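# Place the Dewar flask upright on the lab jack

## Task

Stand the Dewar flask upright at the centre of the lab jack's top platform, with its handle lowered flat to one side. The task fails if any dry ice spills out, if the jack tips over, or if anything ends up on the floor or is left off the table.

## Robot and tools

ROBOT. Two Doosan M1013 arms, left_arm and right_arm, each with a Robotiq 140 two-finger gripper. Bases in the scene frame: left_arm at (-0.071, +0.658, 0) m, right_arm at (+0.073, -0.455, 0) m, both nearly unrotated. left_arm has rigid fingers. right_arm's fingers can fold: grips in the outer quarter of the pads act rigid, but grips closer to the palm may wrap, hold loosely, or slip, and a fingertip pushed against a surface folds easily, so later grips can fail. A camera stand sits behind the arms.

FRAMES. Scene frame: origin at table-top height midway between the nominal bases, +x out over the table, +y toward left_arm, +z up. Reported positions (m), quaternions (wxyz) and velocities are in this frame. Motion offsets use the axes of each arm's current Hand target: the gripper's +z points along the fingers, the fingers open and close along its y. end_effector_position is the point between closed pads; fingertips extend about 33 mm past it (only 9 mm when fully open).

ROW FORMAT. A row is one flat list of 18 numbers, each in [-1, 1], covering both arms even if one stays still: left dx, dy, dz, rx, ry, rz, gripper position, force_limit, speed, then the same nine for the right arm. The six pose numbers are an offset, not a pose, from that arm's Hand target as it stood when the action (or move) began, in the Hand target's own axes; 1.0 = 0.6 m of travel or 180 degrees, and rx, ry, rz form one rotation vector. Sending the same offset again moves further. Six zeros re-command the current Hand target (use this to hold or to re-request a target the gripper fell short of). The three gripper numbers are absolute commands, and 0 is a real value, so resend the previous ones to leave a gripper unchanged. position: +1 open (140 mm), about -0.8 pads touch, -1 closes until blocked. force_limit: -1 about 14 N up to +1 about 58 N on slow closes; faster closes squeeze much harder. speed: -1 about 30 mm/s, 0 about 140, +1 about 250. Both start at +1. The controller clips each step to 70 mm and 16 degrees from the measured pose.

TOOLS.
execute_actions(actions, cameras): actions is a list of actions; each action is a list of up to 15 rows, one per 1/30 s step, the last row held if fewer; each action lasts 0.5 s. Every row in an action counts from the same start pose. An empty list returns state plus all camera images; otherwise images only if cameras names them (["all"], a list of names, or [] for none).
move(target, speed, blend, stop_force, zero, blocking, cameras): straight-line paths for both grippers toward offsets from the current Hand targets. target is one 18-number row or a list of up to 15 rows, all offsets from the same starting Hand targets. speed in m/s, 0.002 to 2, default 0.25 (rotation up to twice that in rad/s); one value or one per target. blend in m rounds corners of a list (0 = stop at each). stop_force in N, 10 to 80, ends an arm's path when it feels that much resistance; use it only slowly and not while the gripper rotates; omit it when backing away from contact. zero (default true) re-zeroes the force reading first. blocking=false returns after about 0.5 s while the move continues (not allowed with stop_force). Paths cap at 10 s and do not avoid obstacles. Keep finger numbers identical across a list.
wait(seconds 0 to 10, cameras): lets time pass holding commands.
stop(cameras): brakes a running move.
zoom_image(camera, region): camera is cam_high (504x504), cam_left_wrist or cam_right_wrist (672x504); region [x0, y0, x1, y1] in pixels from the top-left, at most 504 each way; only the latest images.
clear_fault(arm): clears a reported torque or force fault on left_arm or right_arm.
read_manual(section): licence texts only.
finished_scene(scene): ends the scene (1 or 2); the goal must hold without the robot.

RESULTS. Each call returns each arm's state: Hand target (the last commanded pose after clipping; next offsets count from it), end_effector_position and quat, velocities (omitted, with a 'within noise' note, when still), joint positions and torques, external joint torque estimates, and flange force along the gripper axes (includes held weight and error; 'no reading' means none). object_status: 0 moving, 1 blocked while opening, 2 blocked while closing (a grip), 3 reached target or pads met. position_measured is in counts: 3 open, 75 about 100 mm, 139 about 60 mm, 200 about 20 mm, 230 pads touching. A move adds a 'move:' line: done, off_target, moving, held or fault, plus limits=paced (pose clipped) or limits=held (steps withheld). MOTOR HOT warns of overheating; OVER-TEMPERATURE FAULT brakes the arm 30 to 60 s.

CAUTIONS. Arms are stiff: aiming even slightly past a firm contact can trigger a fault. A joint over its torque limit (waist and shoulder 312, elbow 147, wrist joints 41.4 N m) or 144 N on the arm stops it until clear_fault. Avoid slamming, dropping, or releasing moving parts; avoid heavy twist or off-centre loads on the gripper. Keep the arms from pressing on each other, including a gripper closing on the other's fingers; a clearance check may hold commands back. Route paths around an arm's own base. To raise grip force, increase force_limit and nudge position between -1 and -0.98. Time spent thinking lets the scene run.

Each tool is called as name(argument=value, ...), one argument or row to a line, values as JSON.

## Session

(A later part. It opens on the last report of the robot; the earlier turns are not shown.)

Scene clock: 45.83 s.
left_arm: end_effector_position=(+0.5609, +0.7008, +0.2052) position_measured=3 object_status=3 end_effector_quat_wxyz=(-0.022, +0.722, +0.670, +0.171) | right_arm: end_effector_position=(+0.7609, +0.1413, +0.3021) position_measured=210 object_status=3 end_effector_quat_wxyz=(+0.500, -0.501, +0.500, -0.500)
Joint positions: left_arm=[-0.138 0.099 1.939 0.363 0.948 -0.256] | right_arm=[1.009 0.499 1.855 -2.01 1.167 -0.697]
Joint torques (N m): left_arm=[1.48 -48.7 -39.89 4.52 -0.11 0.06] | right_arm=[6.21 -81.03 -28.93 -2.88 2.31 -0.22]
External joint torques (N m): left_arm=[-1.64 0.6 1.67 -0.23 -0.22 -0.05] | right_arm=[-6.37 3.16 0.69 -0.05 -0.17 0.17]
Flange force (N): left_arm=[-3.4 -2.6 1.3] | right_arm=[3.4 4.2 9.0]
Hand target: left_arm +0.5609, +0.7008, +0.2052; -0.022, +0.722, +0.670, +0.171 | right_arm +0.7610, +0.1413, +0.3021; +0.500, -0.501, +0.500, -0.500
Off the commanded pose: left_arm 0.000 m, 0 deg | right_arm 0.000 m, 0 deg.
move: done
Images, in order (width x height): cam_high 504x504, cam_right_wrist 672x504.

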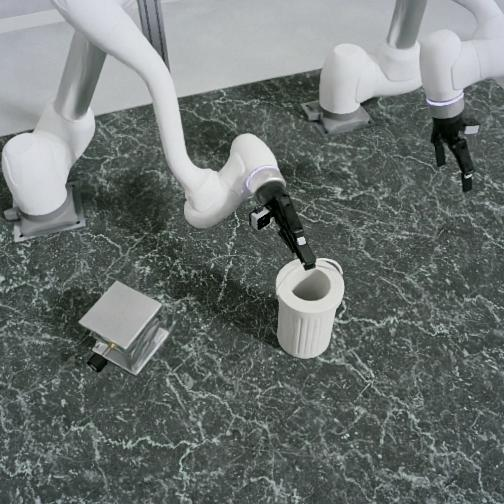

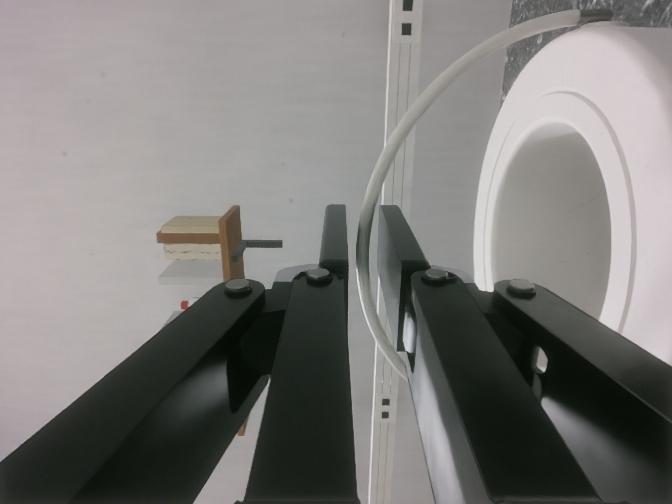

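move(
  target=[
    [0,0,0,0,0,0,1,1,1,0,0,0,0,0,0,-0.72,-1,-1],
    [0,0,0,0,0,0,1,1,1,0,-0.0283,0,0,0,0,-0.72,-1,-1],
  ],
  speed=0.02,
  cameras=["cam_right_wrist","cam_high"],
)

zoom_image(
  camera="cam_right_wrist",
  region=[286, 110, 436, 310],
)

zoom_image(
  camera="cam_high",
  region=[240, 220, 370, 370],
)

Scene clock: 48.23 s.
left_arm: end_effector_position=(+0.5609, +0.7008, +0.2052) position_measured=3 object_status=3 end_effector_quat_wxyz=(-0.022, +0.722, +0.670, +0.171) | right_arm: end_effector_position=(+0.7610, +0.1413, +0.3190) position_measured=219 object_status=3 end_effector_quat_wxyz=(+0.500, -0.501, +0.500, -0.500)
Joint positions: left_arm=[-0.138 0.099 1.939 0.363 0.948 -0.256] | right_arm=[1.009 0.48 1.847 -1.999 1.155 -0.724]
Joint torques (N m): left_arm=[1.51 -48.84 -39.85 4.53 -0.09 -0.01] | right_arm=[5.99 -89.22 -34.8 -4.89 4.44 -0.34]
External joint torques (N m): left_arm=[-1.4 0.46 1.56 -0.23 -0.23 0.02] | right_arm=[-6.12 12.01 5.29 1.87 -2.36 0.3]
Flange force (N): left_arm=[-2.8 -2.5 1.2] | right_arm=[0.8 14.1 10.0]
Hand target: left_arm +0.5609, +0.7008, +0.2052; -0.022, +0.722, +0.670, +0.171 | right_arm +0.7610, +0.1413, +0.3191; +0.500, -0.501, +0.500, -0.500
Off the commanded pose: left_arm 0.000 m, 0 deg | right_arm 0.000 m, 0 deg.
move: done
Images, in order (width x height): cam_high 504x504, cam_right_wrist 672x504.

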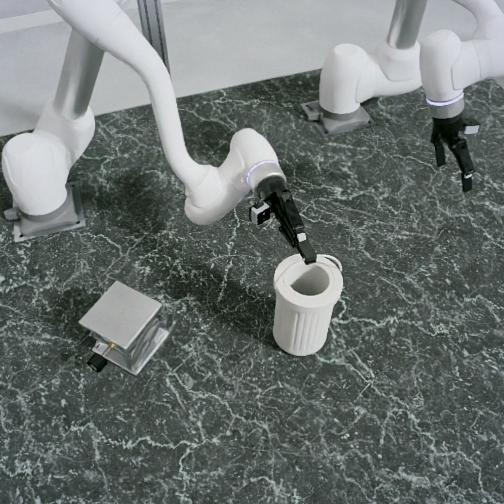

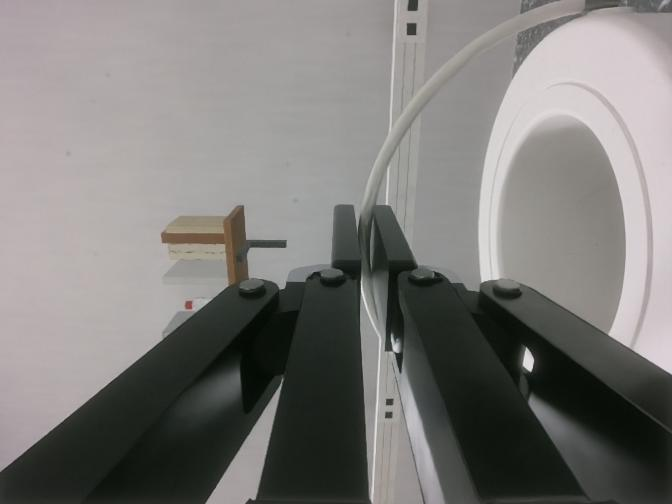

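Scaled by 2.520 from the camera's 672x504 image, which has a finer 960x720 frame.

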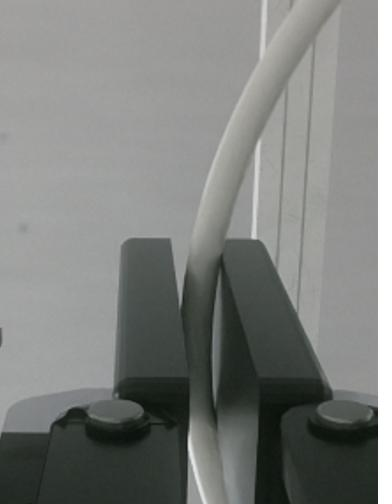

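Scaled by 3.360 from the camera's 504x504 image, which has a finer 720x720 frame.

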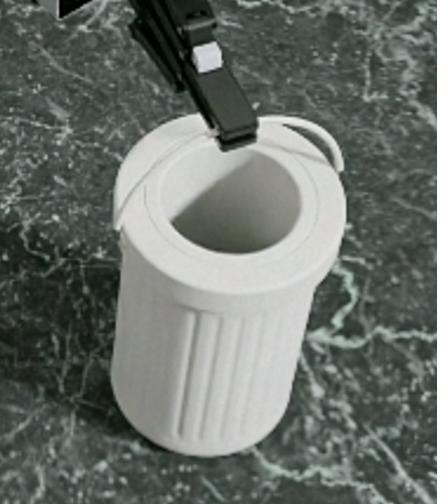

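move(
  target=[0,0,0,0,0,0,1,1,1,0,0,0,0,0,0,-1,0,-1],
  speed=0.02,
)

wait(
  seconds=0.8,
  cameras=["cam_right_wrist","cam_high"],
)

zoom_image(
  camera="cam_high",
  region=[240, 220, 370, 370],
)

zoom_image(
  camera="cam_right_wrist",
  region=[286, 110, 436, 310],
)

Scene clock: 49.43 s.
left_arm: end_effector_position=(+0.5609, +0.7008, +0.2052) position_measured=3 object_status=3 end_effector_quat_wxyz=(-0.022, +0.722, +0.670, +0.171) | right_arm: end_effector_position=(+0.7610, +0.1413, +0.3191) position_measured=225 object_status=0 end_effector_quat_wxyz=(+0.500, -0.501, +0.500, -0.500)
Joint positions: left_arm=[-0.138 0.099 1.939 0.363 0.948 -0.256] | right_arm=[1.009 0.48 1.847 -1.999 1.155 -0.724]
Joint torques (N m): left_arm=[1.77 -48.63 -39.77 4.54 -0.11 -0.04] | right_arm=[4.44 -89.36 -34.56 -4.71 4.86 -0.5]
External joint torques (N m): left_arm=[-1.63 -0.09 1.29 -0.22 -0.22 0.05] | right_arm=[-4.34 11.89 5.06 1.7 -2.77 0.45]
Flange force (N): left_arm=[-2.9 -2.8 0.3] | right_arm=[-0.5 13.9 8.6]
Hand target: left_arm +0.5609, +0.7008, +0.2052; -0.022, +0.722, +0.670, +0.171 | right_arm +0.7610, +0.1413, +0.3191; +0.500, -0.501, +0.500, -0.500
Off the commanded pose: left_arm 0.000 m, 0 deg | right_arm 0.000 m, 0 deg.
move: done

Scene clock: 50.23 s.
left_arm: end_effector_position=(+0.5609, +0.7008, +0.2052) position_measured=3 object_status=3 end_effector_quat_wxyz=(-0.022, +0.722, +0.670, +0.171) | right_arm: end_effector_position=(+0.7610, +0.1413, +0.3191) position_measured=225 object_status=2 end_effector_quat_wxyz=(+0.500, -0.501, +0.500, -0.500)
Joint positions: left_arm=[-0.138 0.099 1.939 0.363 0.948 -0.256] | right_arm=[1.009 0.48 1.847 -1.999 1.155 -0.724]
Joint torques (N m): left_arm=[1.75 -48.67 -39.81 4.49 -0.14 0.03] | right_arm=[5.97 -89.35 -35.11 -5.01 4.53 -0.18]
External joint torques (N m): left_arm=[-1.73 0.22 1.42 -0.18 -0.18 -0.03] | right_arm=[-6.34 11.75 5.57 1.97 -2.43 0.14]
Flange force (N): left_arm=[-3.4 -2.6 0.6] | right_arm=[1.5 13.5 9.8]
Hand target: left_arm +0.5609, +0.7008, +0.2052; -0.022, +0.722, +0.670, +0.171 | right_arm +0.7610, +0.1413, +0.3191; +0.500, -0.501, +0.500, -0.500
Tool commands: left_gripper/position=+1.0 left_gripper/force_limit=+1.0 left_gripper/speed=+1.0 right_gripper/position=-1.0 right_gripper/force_limit=+0.0 right_gripper/speed=-1.0
Off the commanded pose: left_arm 0.000 m, 0 deg | right_arm 0.000 m, 0 deg.
wait: 0.80 s; at rest by 0.17 s
Images, in order (width x height): cam_high 504x504, cam_right_wrist 672x504.

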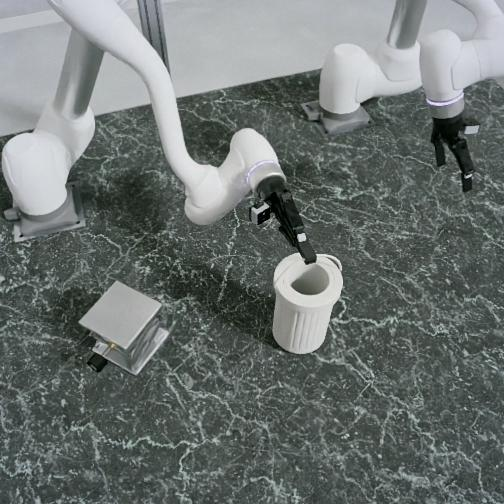

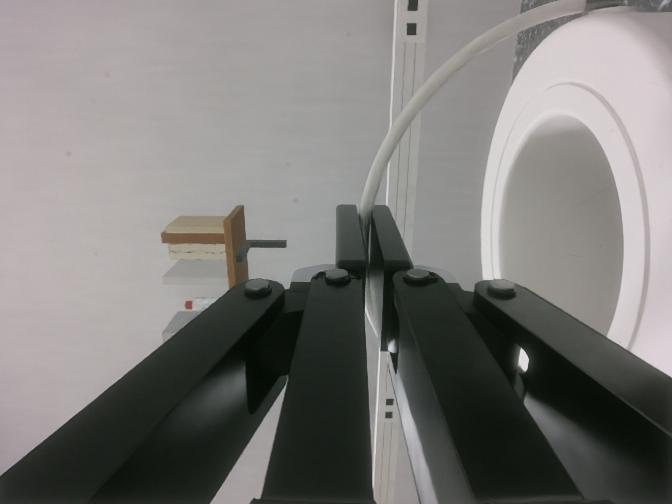

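Scaled by 3.360 from the camera's 504x504 image, which has a finer 720x720 frame.

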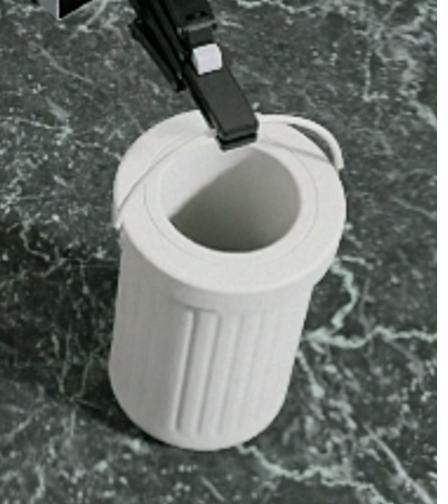

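Scaled by 2.520 from the camera's 672x504 image, which has a finer 960x720 frame.

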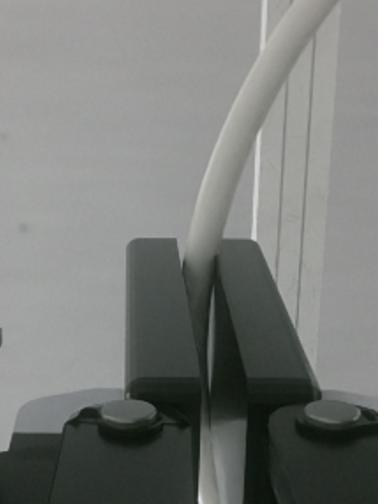

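move(
  target=[0,0,0,0,0,0,1,1,1,0,-0.2833,0,0,0,0.0178,-1,0,-1],
  speed=0.08,
  cameras=["cam_right_wrist","cam_high"],
)

zoom_image(
  camera="cam_high",
  region=[230, 170, 390, 340],
)

Scene clock: 55.50 s.
left_arm: end_effector_position=(+0.5609, +0.7008, +0.2052) position_measured=3 object_status=3 end_effector_quat_wxyz=(-0.022, +0.722, +0.670, +0.171) | right_arm: end_effector_position=(+0.7611, +0.1414, +0.4890) position_measured=225 object_status=2 end_effector_quat_wxyz=(+0.514, -0.486, +0.513, -0.486)
Joint positions: left_arm=[-0.138 0.099 1.939 0.363 0.948 -0.256] | right_arm=[1.009 0.319 1.72 -1.863 1.052 -0.97]
Joint torques (N m): left_arm=[2.03 -48.68 -39.85 4.51 -0.12 0] | right_arm=[5.54 -80.76 -42.99 -5.39 3.35 -0.25]
External joint torques (N m): left_arm=[-2.1 0.39 1.66 -0.22 -0.2 0.01] | right_arm=[-5.67 11.33 5.95 2.2 -1.91 0.2]
Flange force (N): left_arm=[-4.0 -2.9 0.8] | right_arm=[0.9 11.5 10.0]
Hand target: left_arm +0.5609, +0.7008, +0.2052; -0.022, +0.722, +0.670, +0.171 | right_arm +0.7611, +0.1414, +0.4891; +0.514, -0.486, +0.513, -0.486
Off the commanded pose: left_arm 0.000 m, 0 deg | right_arm 0.000 m, 0 deg.
move: done
Images, in order (width x height): cam_high 504x504, cam_right_wrist 672x504.

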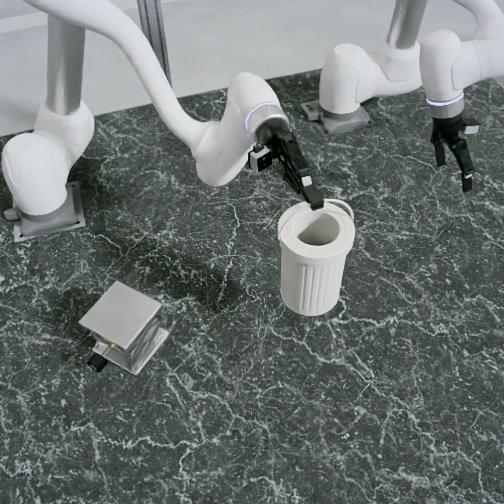

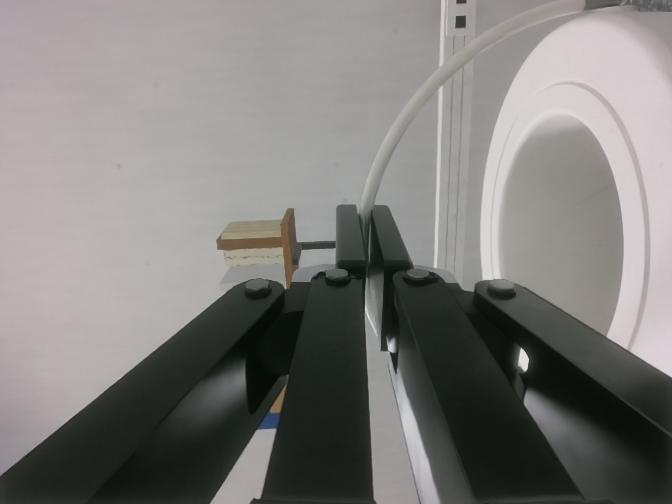

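Scaled by 2.965 from the camera's 504x504 image, which has a finer 720x720 frame.

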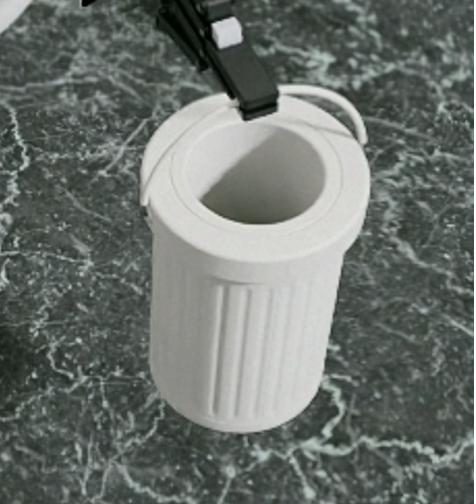

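move(
  target=[0,0,0,0,0,0,1,1,1,0.7819,-0.0437,-0.1768,-0.0279,-0.4992,0,-1,0,-1],
  speed=0.12,
  cameras=["cam_right_wrist","cam_high"],
)

zoom_image(
  camera="cam_high",
  region=[50, 180, 230, 390],
)

Scene clock: 63.70 s.
left_arm: end_effector_position=(+0.5609, +0.7008, +0.2052) position_measured=3 object_status=3 end_effector_quat_wxyz=(-0.022, +0.722, +0.670, +0.171) | right_arm: end_effector_position=(+0.6556, -0.3286, +0.4894) position_measured=225 object_status=2 end_effector_quat_wxyz=(+0.707, -0.707, +0.019, +0.020)
Joint positions: left_arm=[-0.138 0.099 1.939 0.363 0.948 -0.256] | right_arm=[-0.371 0.207 1.868 -4.912 1.916 1.088]
Joint torques (N m): left_arm=[1.58 -48.76 -39.82 4.5 -0.15 0.05] | right_arm=[5.7 -66.48 -40.96 5.55 3.18 -0.21]
External joint torques (N m): left_arm=[-1.68 0.5 1.57 -0.21 -0.17 -0.05] | right_arm=[-5.73 6.95 3.01 -2.51 -1.75 0.16]
Flange force (N): left_arm=[-3.4 -2.5 1.0] | right_arm=[1.1 10.6 -9.7]
Hand target: left_arm +0.5609, +0.7008, +0.2052; -0.022, +0.722, +0.670, +0.171 | right_arm +0.6557, -0.3286, +0.4893; +0.707, -0.707, +0.019, +0.020
Off the commanded pose: left_arm 0.000 m, 0 deg | right_arm 0.000 m, 0 deg.
move: done
Images, in order (width x height): cam_high 504x504, cam_right_wrist 672x504.

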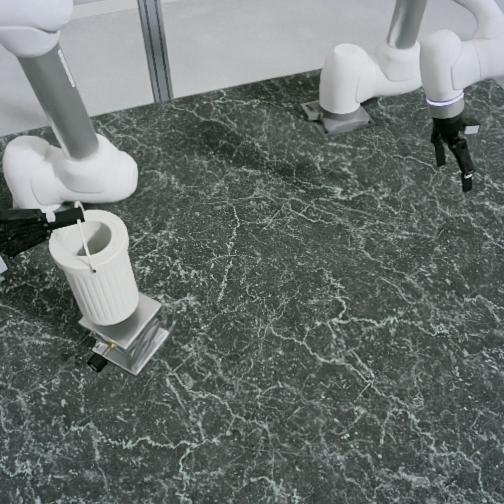

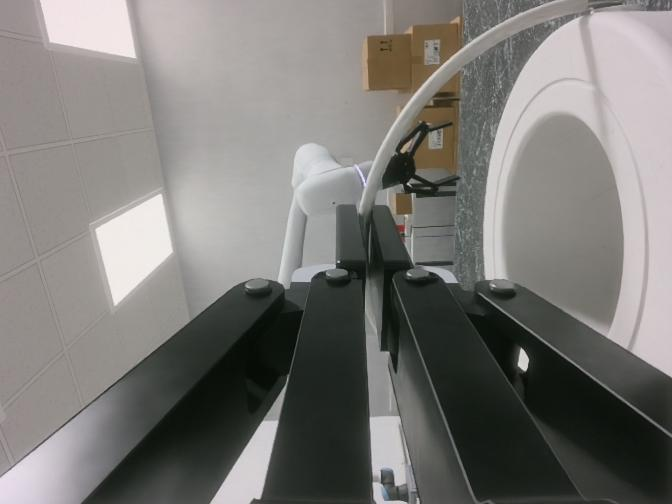

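Scaled by 2.400 from the camera's 504x504 image, which has a finer 720x720 frame.

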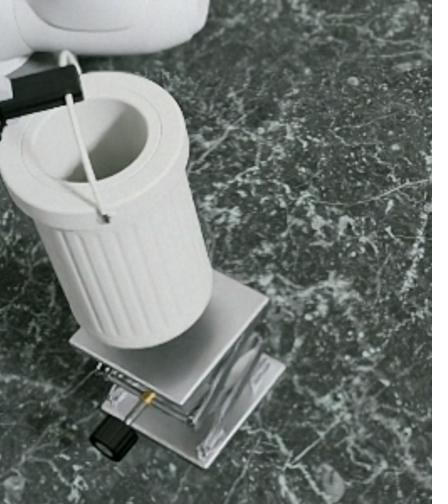

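move(
  target=[0,0,0,0,0,0,1,1,1,0.0033,0.0582,0.02,0,0,0,-1,0,-1],
  speed=0.04,
  cameras=["cam_high"],
)

zoom_image(
  camera="cam_high",
  region=[50, 250, 180, 380],
)

zoom_image(
  camera="cam_high",
  region=[30, 180, 210, 390],
)

Scene clock: 66.97 s.
left_arm: end_effector_position=(+0.5609, +0.7008, +0.2052) position_measured=3 object_status=3 end_effector_quat_wxyz=(-0.022, +0.722, +0.670, +0.171) | right_arm: end_effector_position=(+0.6556, -0.3167, +0.4544) position_measured=225 object_status=2 end_effector_quat_wxyz=(+0.707, -0.707, +0.019, +0.020)
Joint positions: left_arm=[-0.138 0.099 1.939 0.363 0.948 -0.256] | right_arm=[-0.353 0.231 1.909 -4.924 1.887 1.024]
Joint torques (N m): left_arm=[1.77 -48.73 -39.96 4.52 -0.13 0.01] | right_arm=[5.29 -67.64 -40 5.35 3.47 -0.2]
External joint torques (N m): left_arm=[-1.63 0.45 1.69 -0.23 -0.19 0] | right_arm=[-5.05 6.99 3.42 -2.41 -1.88 0.15]
Flange force (N): left_arm=[-3.2 -2.8 1.1] | right_arm=[0.7 11.5 -8.5]
Hand target: left_arm +0.5609, +0.7008, +0.2052; -0.022, +0.722, +0.670, +0.171 | right_arm +0.6556, -0.3167, +0.4544; +0.707, -0.707, +0.019, +0.020
Off the commanded pose: left_arm 0.000 m, 0 deg | right_arm 0.000 m, 0 deg.
move: done
Images, in order (width x height): cam_high 504x504.

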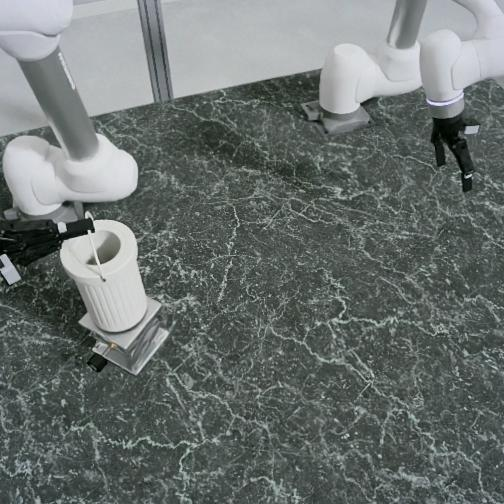

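Scaled by 3.877 from the camera's 504x504 image, which has a finer 720x720 frame.

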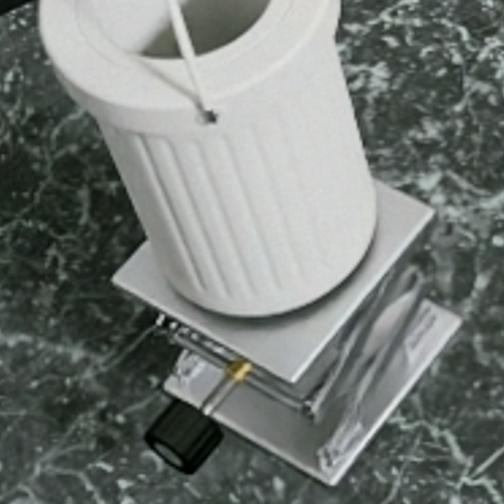

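Scaled by 2.400 from the camera's 504x504 image, which has a finer 720x720 frame.

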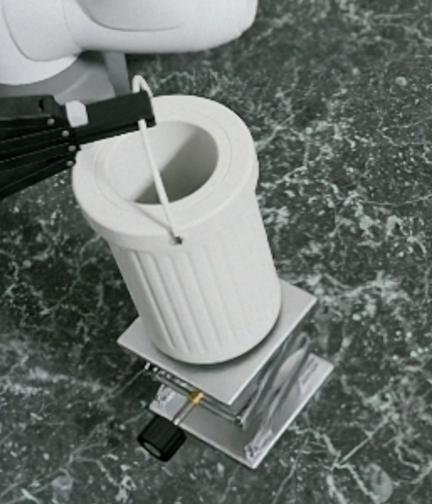

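move(
  target=[0,0,0,0,0,0,1,1,1,0.0069,0.0197,0.004,0,0,0,-1,0,-1],
  speed=0.02,
  cameras=["cam_high"],
)

zoom_image(
  camera="cam_high",
  region=[50, 250, 180, 380],
)

Scene clock: 68.50 s.
left_arm: end_effector_position=(+0.5609, +0.7008, +0.2052) position_measured=3 object_status=3 end_effector_quat_wxyz=(-0.022, +0.722, +0.670, +0.171) | right_arm: end_effector_position=(+0.6591, -0.3143, +0.4426) position_measured=225 object_status=2 end_effector_quat_wxyz=(+0.707, -0.707, +0.019, +0.020)
Joint positions: left_arm=[-0.138 0.099 1.939 0.363 0.948 -0.256] | right_arm=[-0.347 0.246 1.915 -4.927 1.878 1.003]
Joint torques (N m): left_arm=[1.7 -48.77 -40.07 4.53 -0.12 0.03] | right_arm=[5.39 -40.67 -23.87 -7.73 -8.23 -0.46]
External joint torques (N m): left_arm=[-1.68 0.14 1.69 -0.22 -0.2 -0.02] | right_arm=[-5.1 -20.52 -12.03 10.61 9.85 0.42]
Flange force (N): left_arm=[-3.3 -3.2 0.8] | right_arm=[-9.8 -40.5 -8.7]
Hand target: left_arm +0.5609, +0.7008, +0.2052; -0.022, +0.722, +0.670, +0.171 | right_arm +0.6591, -0.3143, +0.4423; +0.707, -0.707, +0.019, +0.020
Off the commanded pose: left_arm 0.000 m, 0 deg | right_arm 0.000 m, 0 deg.
move: done
Images, in order (width x height): cam_high 504x504.

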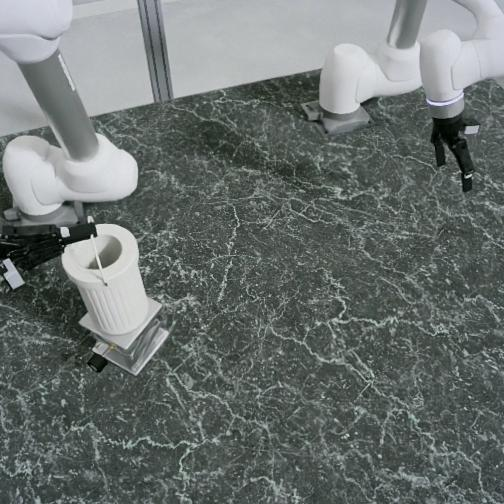

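Scaled by 3.877 from the camera's 504x504 image, which has a finer 720x720 frame.

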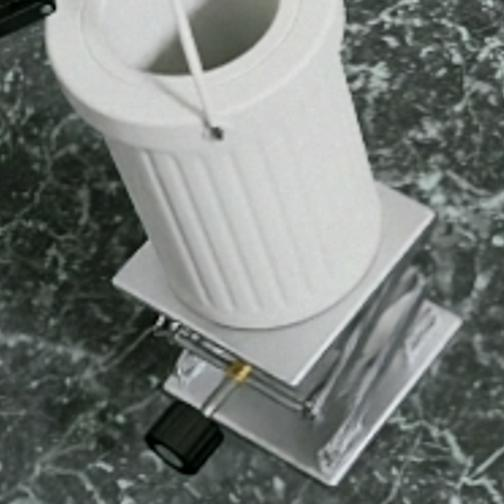

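move(
  target=[0,0,0,0,0,0,1,1,1,-0.0003,-0.0058,0,0,0,0,-1,0,-1],
  speed=0.02,
  cameras=["cam_high"],
)

zoom_image(
  camera="cam_high",
  region=[50, 250, 180, 380],
)

zoom_image(
  camera="cam_high",
  region=[30, 180, 210, 390],
)

Scene clock: 69.67 s.
left_arm: end_effector_position=(+0.5609, +0.7008, +0.2052) position_measured=3 object_status=3 end_effector_quat_wxyz=(-0.022, +0.722, +0.670, +0.171) | right_arm: end_effector_position=(+0.6591, -0.3143, +0.4457) position_measured=225 object_status=2 end_effector_quat_wxyz=(+0.707, -0.707, +0.019, +0.020)
Joint positions: left_arm=[-0.138 0.099 1.939 0.363 0.948 -0.256] | right_arm=[-0.347 0.243 1.912 -4.925 1.879 1.009]
Joint torques (N m): left_arm=[1.59 -48.69 -39.93 4.49 -0.13 0.02] | right_arm=[5.46 -65.63 -37.54 3.87 2.05 -0.29]
External joint torques (N m): left_arm=[-1.46 0 1.69 -0.2 -0.18 -0.02] | right_arm=[-5.31 4.41 1.1 -0.95 -0.45 0.24]
Flange force (N): left_arm=[-2.9 -3.4 0.7] | right_arm=[1.0 5.4 -9.6]
Hand target: left_arm +0.5609, +0.7008, +0.2052; -0.022, +0.722, +0.670, +0.171 | right_arm +0.6591, -0.3143, +0.4458; +0.707, -0.707, +0.019, +0.020
Off the commanded pose: left_arm 0.000 m, 0 deg | right_arm 0.000 m, 0 deg.
move: done
Images, in order (width x height): cam_high 504x504.

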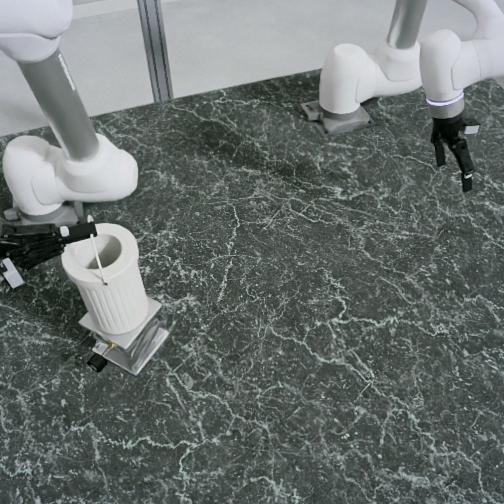

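Scaled by 3.877 from the camera's 504x504 image, which has a finer 720x720 frame.

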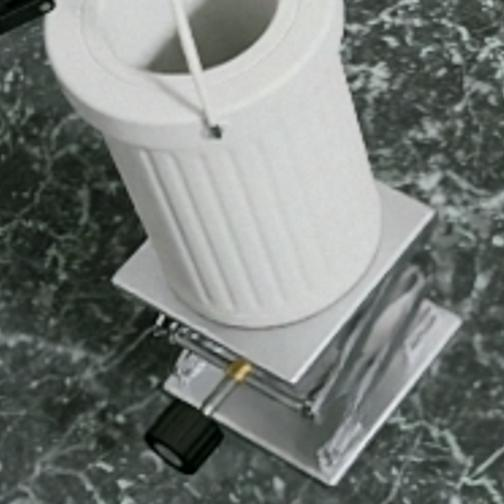

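Scaled by 2.400 from the camera's 504x504 image, which has a finer 720x720 frame.

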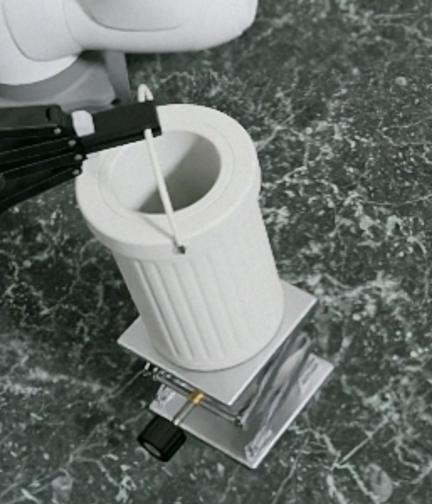

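move(
  target=[
    [0,0,0,0,0,0,1,1,1,-0.0007,-0.0117,0,0,0,0,-1,0,-1],
    [0,0,0,0,0,0,1,1,1,0.016,-0.0126,0.0017,0,0,0,-1,0,-1],
  ],
  speed=0.02,
  blend=[0.002,0],
  cameras=["cam_high"],
)

zoom_image(
  camera="cam_high",
  region=[50, 250, 180, 380],
)

Scene clock: 72.20 s.
left_arm: end_effector_position=(+0.5609, +0.7008, +0.2052) position_measured=3 object_status=3 end_effector_quat_wxyz=(-0.022, +0.722, +0.670, +0.171) | right_arm: end_effector_position=(+0.6691, -0.3132, +0.4528) position_measured=225 object_status=2 end_effector_quat_wxyz=(+0.707, -0.707, +0.019, +0.020)
Joint positions: left_arm=[-0.138 0.099 1.939 0.363 0.948 -0.256] | right_arm=[-0.34 0.25 1.888 -4.916 1.877 1.028]
Joint torques (N m): left_arm=[1.85 -48.67 -39.83 4.49 -0.13 0.01] | right_arm=[5.63 -68.95 -39.63 5.38 3.45 -0.19]
External joint torques (N m): left_arm=[-1.68 0.32 1.48 -0.19 -0.19 0] | right_arm=[-5.67 6.31 2.8 -2.43 -1.88 0.14]
Flange force (N): left_arm=[-3.2 -2.6 0.8] | right_arm=[0.5 10.1 -9.2]
Hand target: left_arm +0.5609, +0.7008, +0.2052; -0.022, +0.722, +0.670, +0.171 | right_arm +0.6691, -0.3132, +0.4528; +0.707, -0.707, +0.019, +0.020
Off the commanded pose: left_arm 0.000 m, 0 deg | right_arm 0.000 m, 0 deg.
move: done
Images, in order (width x height): cam_high 504x504.

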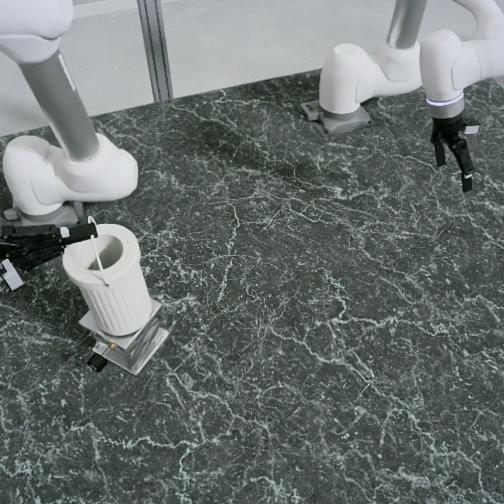

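Scaled by 3.877 from the camera's 504x504 image, which has a finer 720x720 frame.

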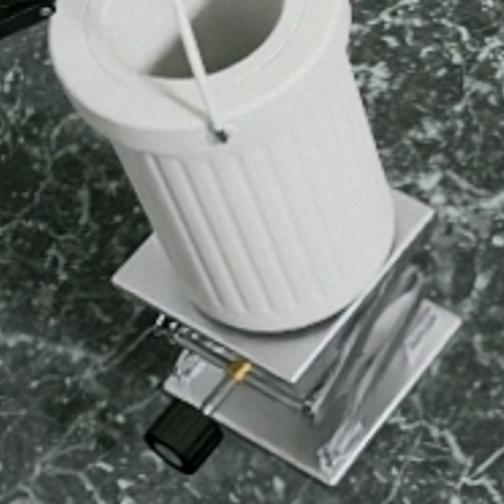

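move(
  target=[0,0,0,0,0,0,1,1,1,0,0.0125,-0.0033,0,0,0,-1,0,-1],
  speed=0.012,
  cameras=["cam_high"],
)

zoom_image(
  camera="cam_high",
  region=[50, 250, 180, 380],
)

Scene clock: 73.87 s.
left_arm: end_effector_position=(+0.5609, +0.7008, +0.2052) position_measured=3 object_status=3 end_effector_quat_wxyz=(-0.022, +0.722, +0.670, +0.171) | right_arm: end_effector_position=(+0.6687, -0.3152, +0.4454) position_measured=225 object_status=2 end_effector_quat_wxyz=(+0.707, -0.707, +0.019, +0.020)
Joint positions: left_arm=[-0.138 0.099 1.939 0.363 0.948 -0.256] | right_arm=[-0.343 0.257 1.894 -4.922 1.877 1.014]
Joint torques (N m): left_arm=[1.97 -48.79 -39.84 4.53 -0.12 0.05] | right_arm=[4.93 -65.12 -37.33 3.63 1.96 -0.06]
External joint torques (N m): left_arm=[-1.84 0.45 1.51 -0.23 -0.21 -0.04] | right_arm=[-5 1.83 0.71 -0.68 -0.35 0.01]
Flange force (N): left_arm=[-3.6 -2.5 0.9] | right_arm=[-1.7 3.0 -8.0]
Hand target: left_arm +0.5609, +0.7008, +0.2052; -0.022, +0.722, +0.670, +0.171 | right_arm +0.6687, -0.3152, +0.4453; +0.707, -0.707, +0.019, +0.020
Off the commanded pose: left_arm 0.000 m, 0 deg | right_arm 0.000 m, 0 deg.
move: done
Images, in order (width x height): cam_high 504x504.

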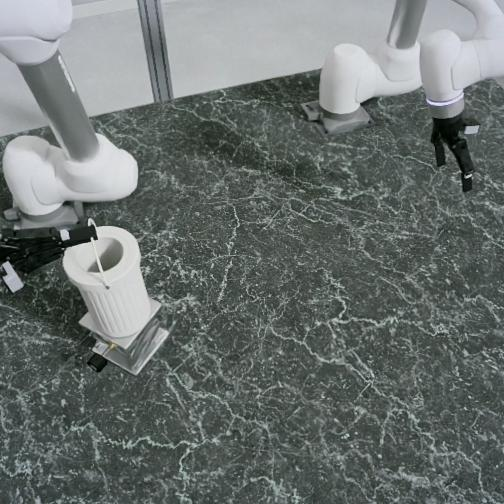

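Scaled by 3.877 from the camera's 504x504 image, which has a finer 720x720 frame.

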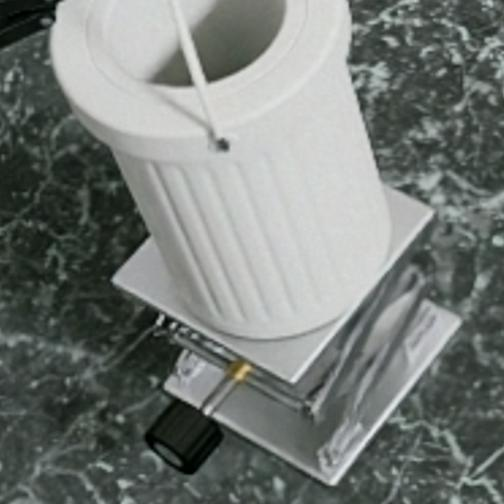

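move(
  target=[
    [0,0,0,0,0,0,1,1,1,0,0.0007,0,0,0,0,-1,0,-1],
    [0,0,0,0,0,0,1,1,1,0,0.0007,0,0,0,0,-0.64,-1,-1],
  ],
  speed=0.01,
  cameras=["cam_high","cam_right_wrist"],
)

zoom_image(
  camera="cam_high",
  region=[50, 250, 180, 380],
)

zoom_image(
  camera="cam_high",
  region=[30, 190, 170, 330],
)

zoom_image(
  camera="cam_right_wrist",
  region=[286, 110, 436, 310],
)

Scene clock: 75.70 s.
left_arm: end_effector_position=(+0.5609, +0.7008, +0.2052) position_measured=3 object_status=3 end_effector_quat_wxyz=(-0.022, +0.722, +0.670, +0.171) | right_arm: end_effector_position=(+0.6687, -0.3152, +0.4449) position_measured=210 object_status=0 end_effector_quat_wxyz=(+0.707, -0.707, +0.019, +0.020)
Joint positions: left_arm=[-0.138 0.099 1.939 0.363 0.948 -0.256] | right_arm=[-0.343 0.257 1.895 -4.922 1.876 1.013]
Joint torques (N m): left_arm=[1.69 -48.51 -39.87 4.5 -0.1 0.01] | right_arm=[5.65 -65.63 -36.47 2.84 1.8 -0.21]
External joint torques (N m): left_arm=[-1.92 0.21 1.35 -0.18 -0.24 0] | right_arm=[-5.62 3.46 0.23 0.06 -0.22 0.17]
Flange force (N): left_arm=[-3.6 -2.5 0.6] | right_arm=[1.4 3.1 -9.4]
Hand target: left_arm +0.5609, +0.7008, +0.2052; -0.022, +0.722, +0.670, +0.171 | right_arm +0.6687, -0.3152, +0.4449; +0.707, -0.707, +0.019, +0.020
Off the commanded pose: left_arm 0.000 m, 0 deg | right_arm 0.000 m, 0 deg.
move: done
Images, in order (width x height): cam_high 504x504, cam_right_wrist 672x504.

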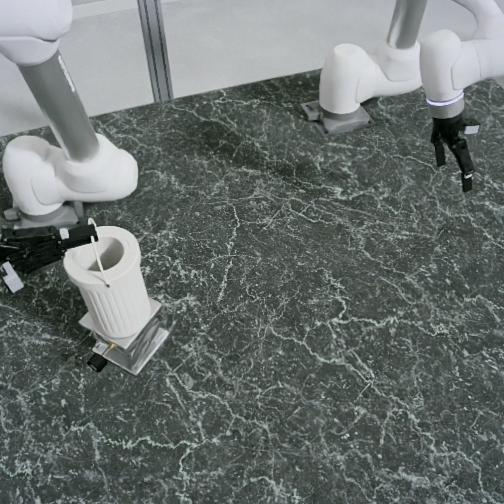

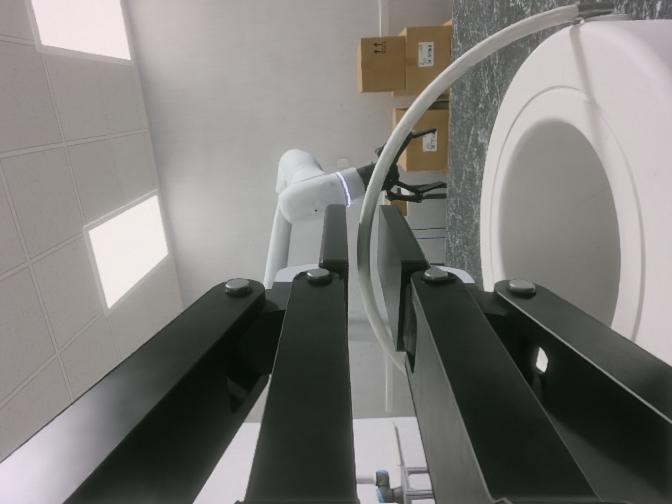

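Scaled by 3.877 from the camera's 504x504 image, which has a finer 720x720 frame.

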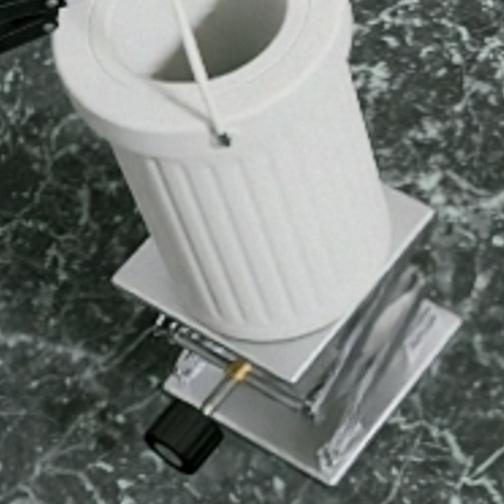

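Scaled by 3.600 from the camera's 504x504 image, which has a finer 720x720 frame.

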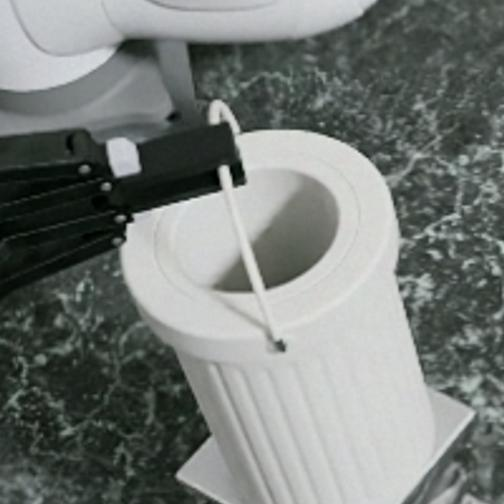

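Scaled by 2.520 from the camera's 672x504 image, which has a finer 960x720 frame.

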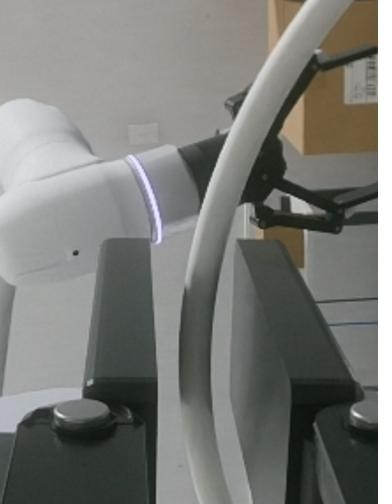

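move(
  target=[0,0,0,0,0,0,1,1,1,-0.0016,-0.0285,0.0092,-0.2499,0.007,-0.0169,-0.64,-1,-1],
  speed=0.15,
  cameras=["cam_high","cam_right_wrist"],
)

zoom_image(
  camera="cam_right_wrist",
  region=[286, 110, 436, 310],
)

zoom_image(
  camera="cam_high",
  region=[30, 190, 170, 330],
)

Scene clock: 80.73 s.
left_arm: end_effector_position=(+0.5609, +0.7008, +0.2052) position_measured=3 object_status=3 end_effector_quat_wxyz=(-0.022, +0.722, +0.670, +0.171) | right_arm: end_effector_position=(+0.6687, -0.3097, +0.4620) position_measured=210 object_status=3 end_effector_quat_wxyz=(-0.383, +0.924, +0.001, +0.000)
Joint positions: left_arm=[-0.138 0.099 1.939 0.363 0.948 -0.256] | right_arm=[-0.182 0.076 1.627 -5.518 1.622 1.331]
Joint torques (N m): left_arm=[1.85 -48.36 -39.88 4.54 -0.14 0.04] | right_arm=[5.55 -51.58 -41.4 4.82 0.64 -0.17]
External joint torques (N m): left_arm=[-1.74 -0.27 1.44 -0.23 -0.19 -0.03] | right_arm=[-5.72 2.18 -0.31 0.19 -0.21 0.14]
Flange force (N): left_arm=[-3.2 -3.3 0.1] | right_arm=[2.1 6.7 -6.6]
Hand target: left_arm +0.5609, +0.7008, +0.2052; -0.022, +0.722, +0.670, +0.171 | right_arm +0.6687, -0.3097, +0.4620; -0.382, +0.924, +0.001, +0.000
Off the commanded pose: left_arm 0.000 m, 0 deg | right_arm 0.000 m, 0 deg.
move: done
Images, in order (width x height): cam_high 504x504, cam_right_wrist 672x504.

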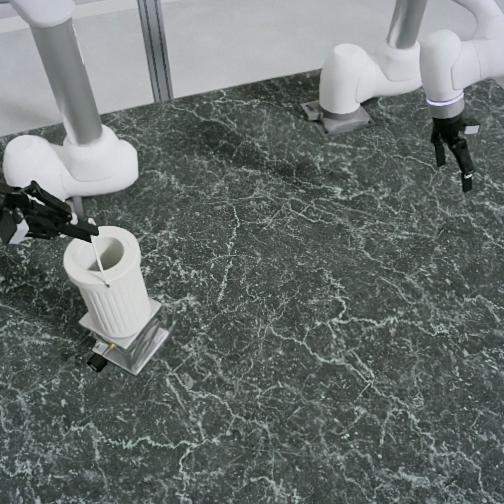

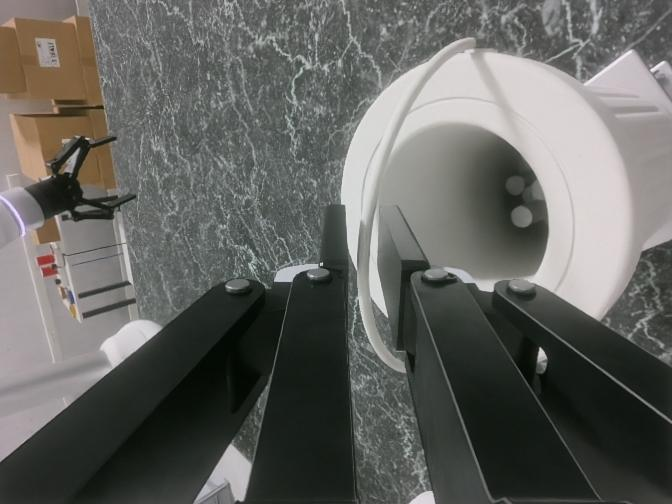

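Scaled by 2.520 from the camera's 672x504 image, which has a finer 960x720 frame.

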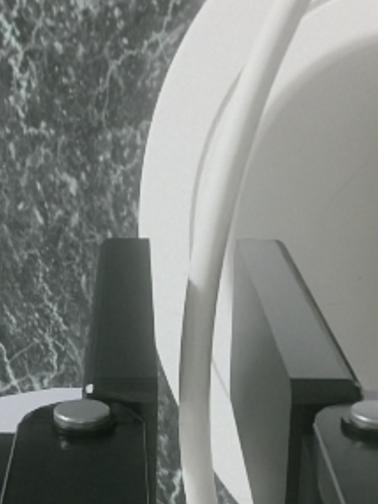

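Scaled by 3.600 from the camera's 504x504 image, which has a finer 720x720 frame.

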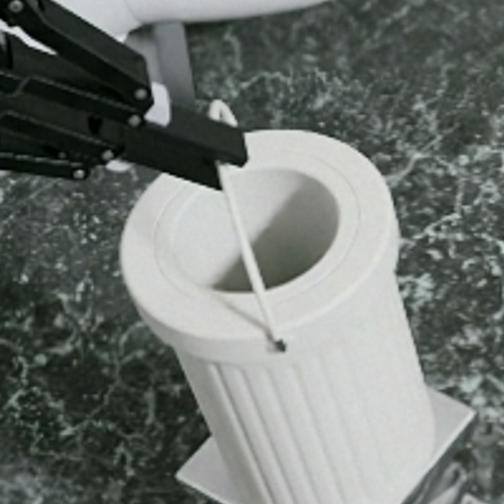

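move(
  target=[
    [0,0,0,0,0,0,1,1,1,0,0.0298,-0.0188,0,0,0,-0.64,-1,-1],
    [0,0,0,0,0,0,1,1,1,0,0.0819,-0.0315,0.0278,0,0,-0.64,-1,-1],
    [0,0,0,0,0,0,1,1,1,0,0.1265,-0.0287,0.0833,0,0,-0.64,-1,-1],
    [0,0,0,0,0,0,1,1,1,0,0.1645,-0.017,0.1389,0,0,-0.64,-1,-1],
  ],
  speed=0.05,
  blend=[0.005,0.005,0.005,0],
  cameras=["cam_high","cam_right_wrist"],
)

zoom_image(
  camera="cam_right_wrist",
  region=[286, 110, 436, 310],
)

zoom_image(
  camera="cam_high",
  region=[30, 190, 170, 330],
)

Scene clock: 86.37 s.
left_arm: end_effector_position=(+0.5609, +0.7008, +0.2052) position_measured=3 object_status=3 end_effector_quat_wxyz=(-0.022, +0.722, +0.670, +0.171) | right_arm: end_effector_position=(+0.6688, -0.3867, +0.3995) position_measured=210 object_status=3 end_effector_quat_wxyz=(-0.573, +0.819, +0.000, +0.000)
Joint positions: left_arm=[-0.138 0.099 1.939 0.363 0.948 -0.256] | right_arm=[-0.417 0.227 1.794 -5.23 1.786 0.984]
Joint torques (N m): left_arm=[1.89 -48.5 -39.91 4.48 -0.16 0.01] | right_arm=[5.5 -63.46 -38.14 3.62 1.48 -0.4]
External joint torques (N m): left_arm=[-1.92 0.16 1.64 -0.19 -0.16 0] | right_arm=[-5.43 1.6 -0.41 0.45 -0.05 0.35]
Flange force (N): left_arm=[-3.7 -3.1 0.6] | right_arm=[-0.3 2.9 -7.8]
Hand target: left_arm +0.5609, +0.7008, +0.2052; -0.022, +0.722, +0.670, +0.171 | right_arm +0.6688, -0.3867, +0.3995; -0.573, +0.819, +0.000, +0.000
Off the commanded pose: left_arm 0.000 m, 0 deg | right_arm 0.000 m, 0 deg.
move: done
Images, in order (width x height): cam_high 504x504, cam_right_wrist 672x504.

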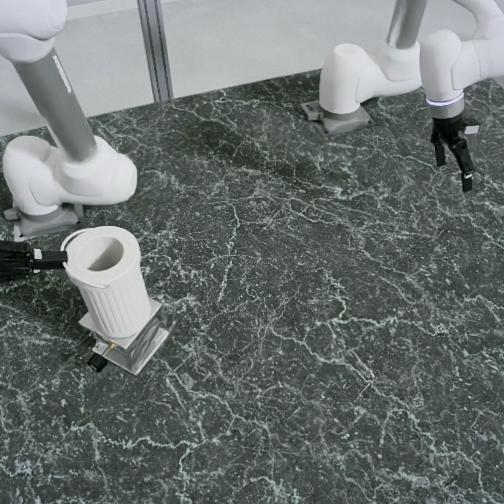

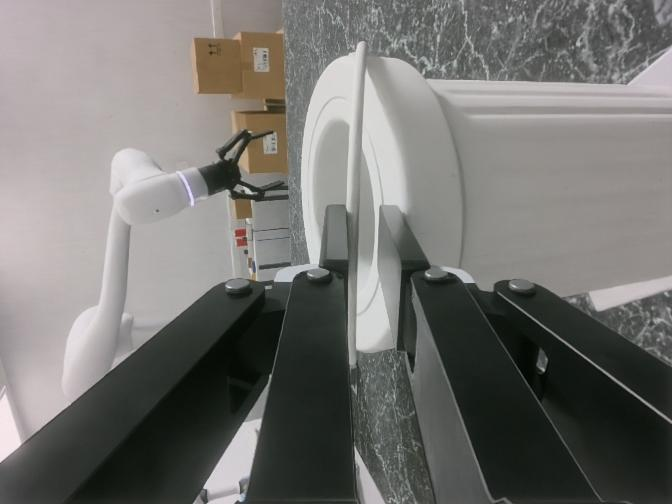

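Scaled by 2.520 from the camera's 672x504 image, which has a finer 960x720 frame.

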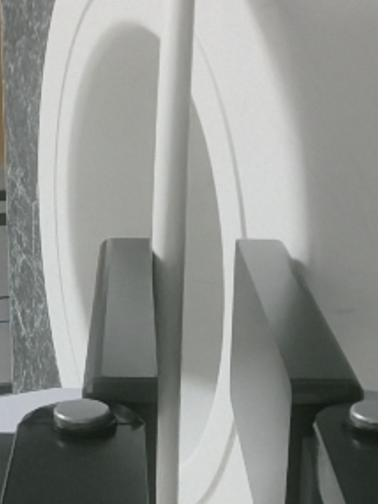

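Scaled by 3.600 from the camera's 504x504 image, which has a finer 720x720 frame.

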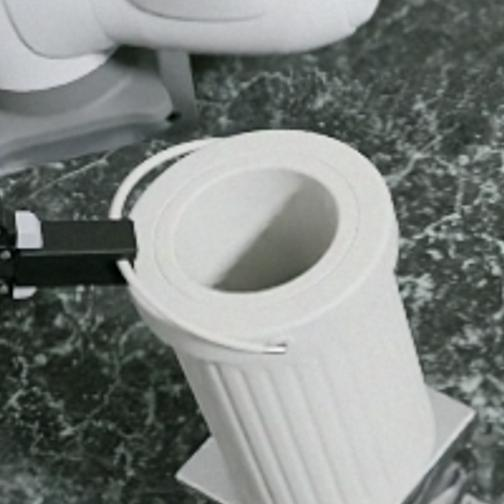

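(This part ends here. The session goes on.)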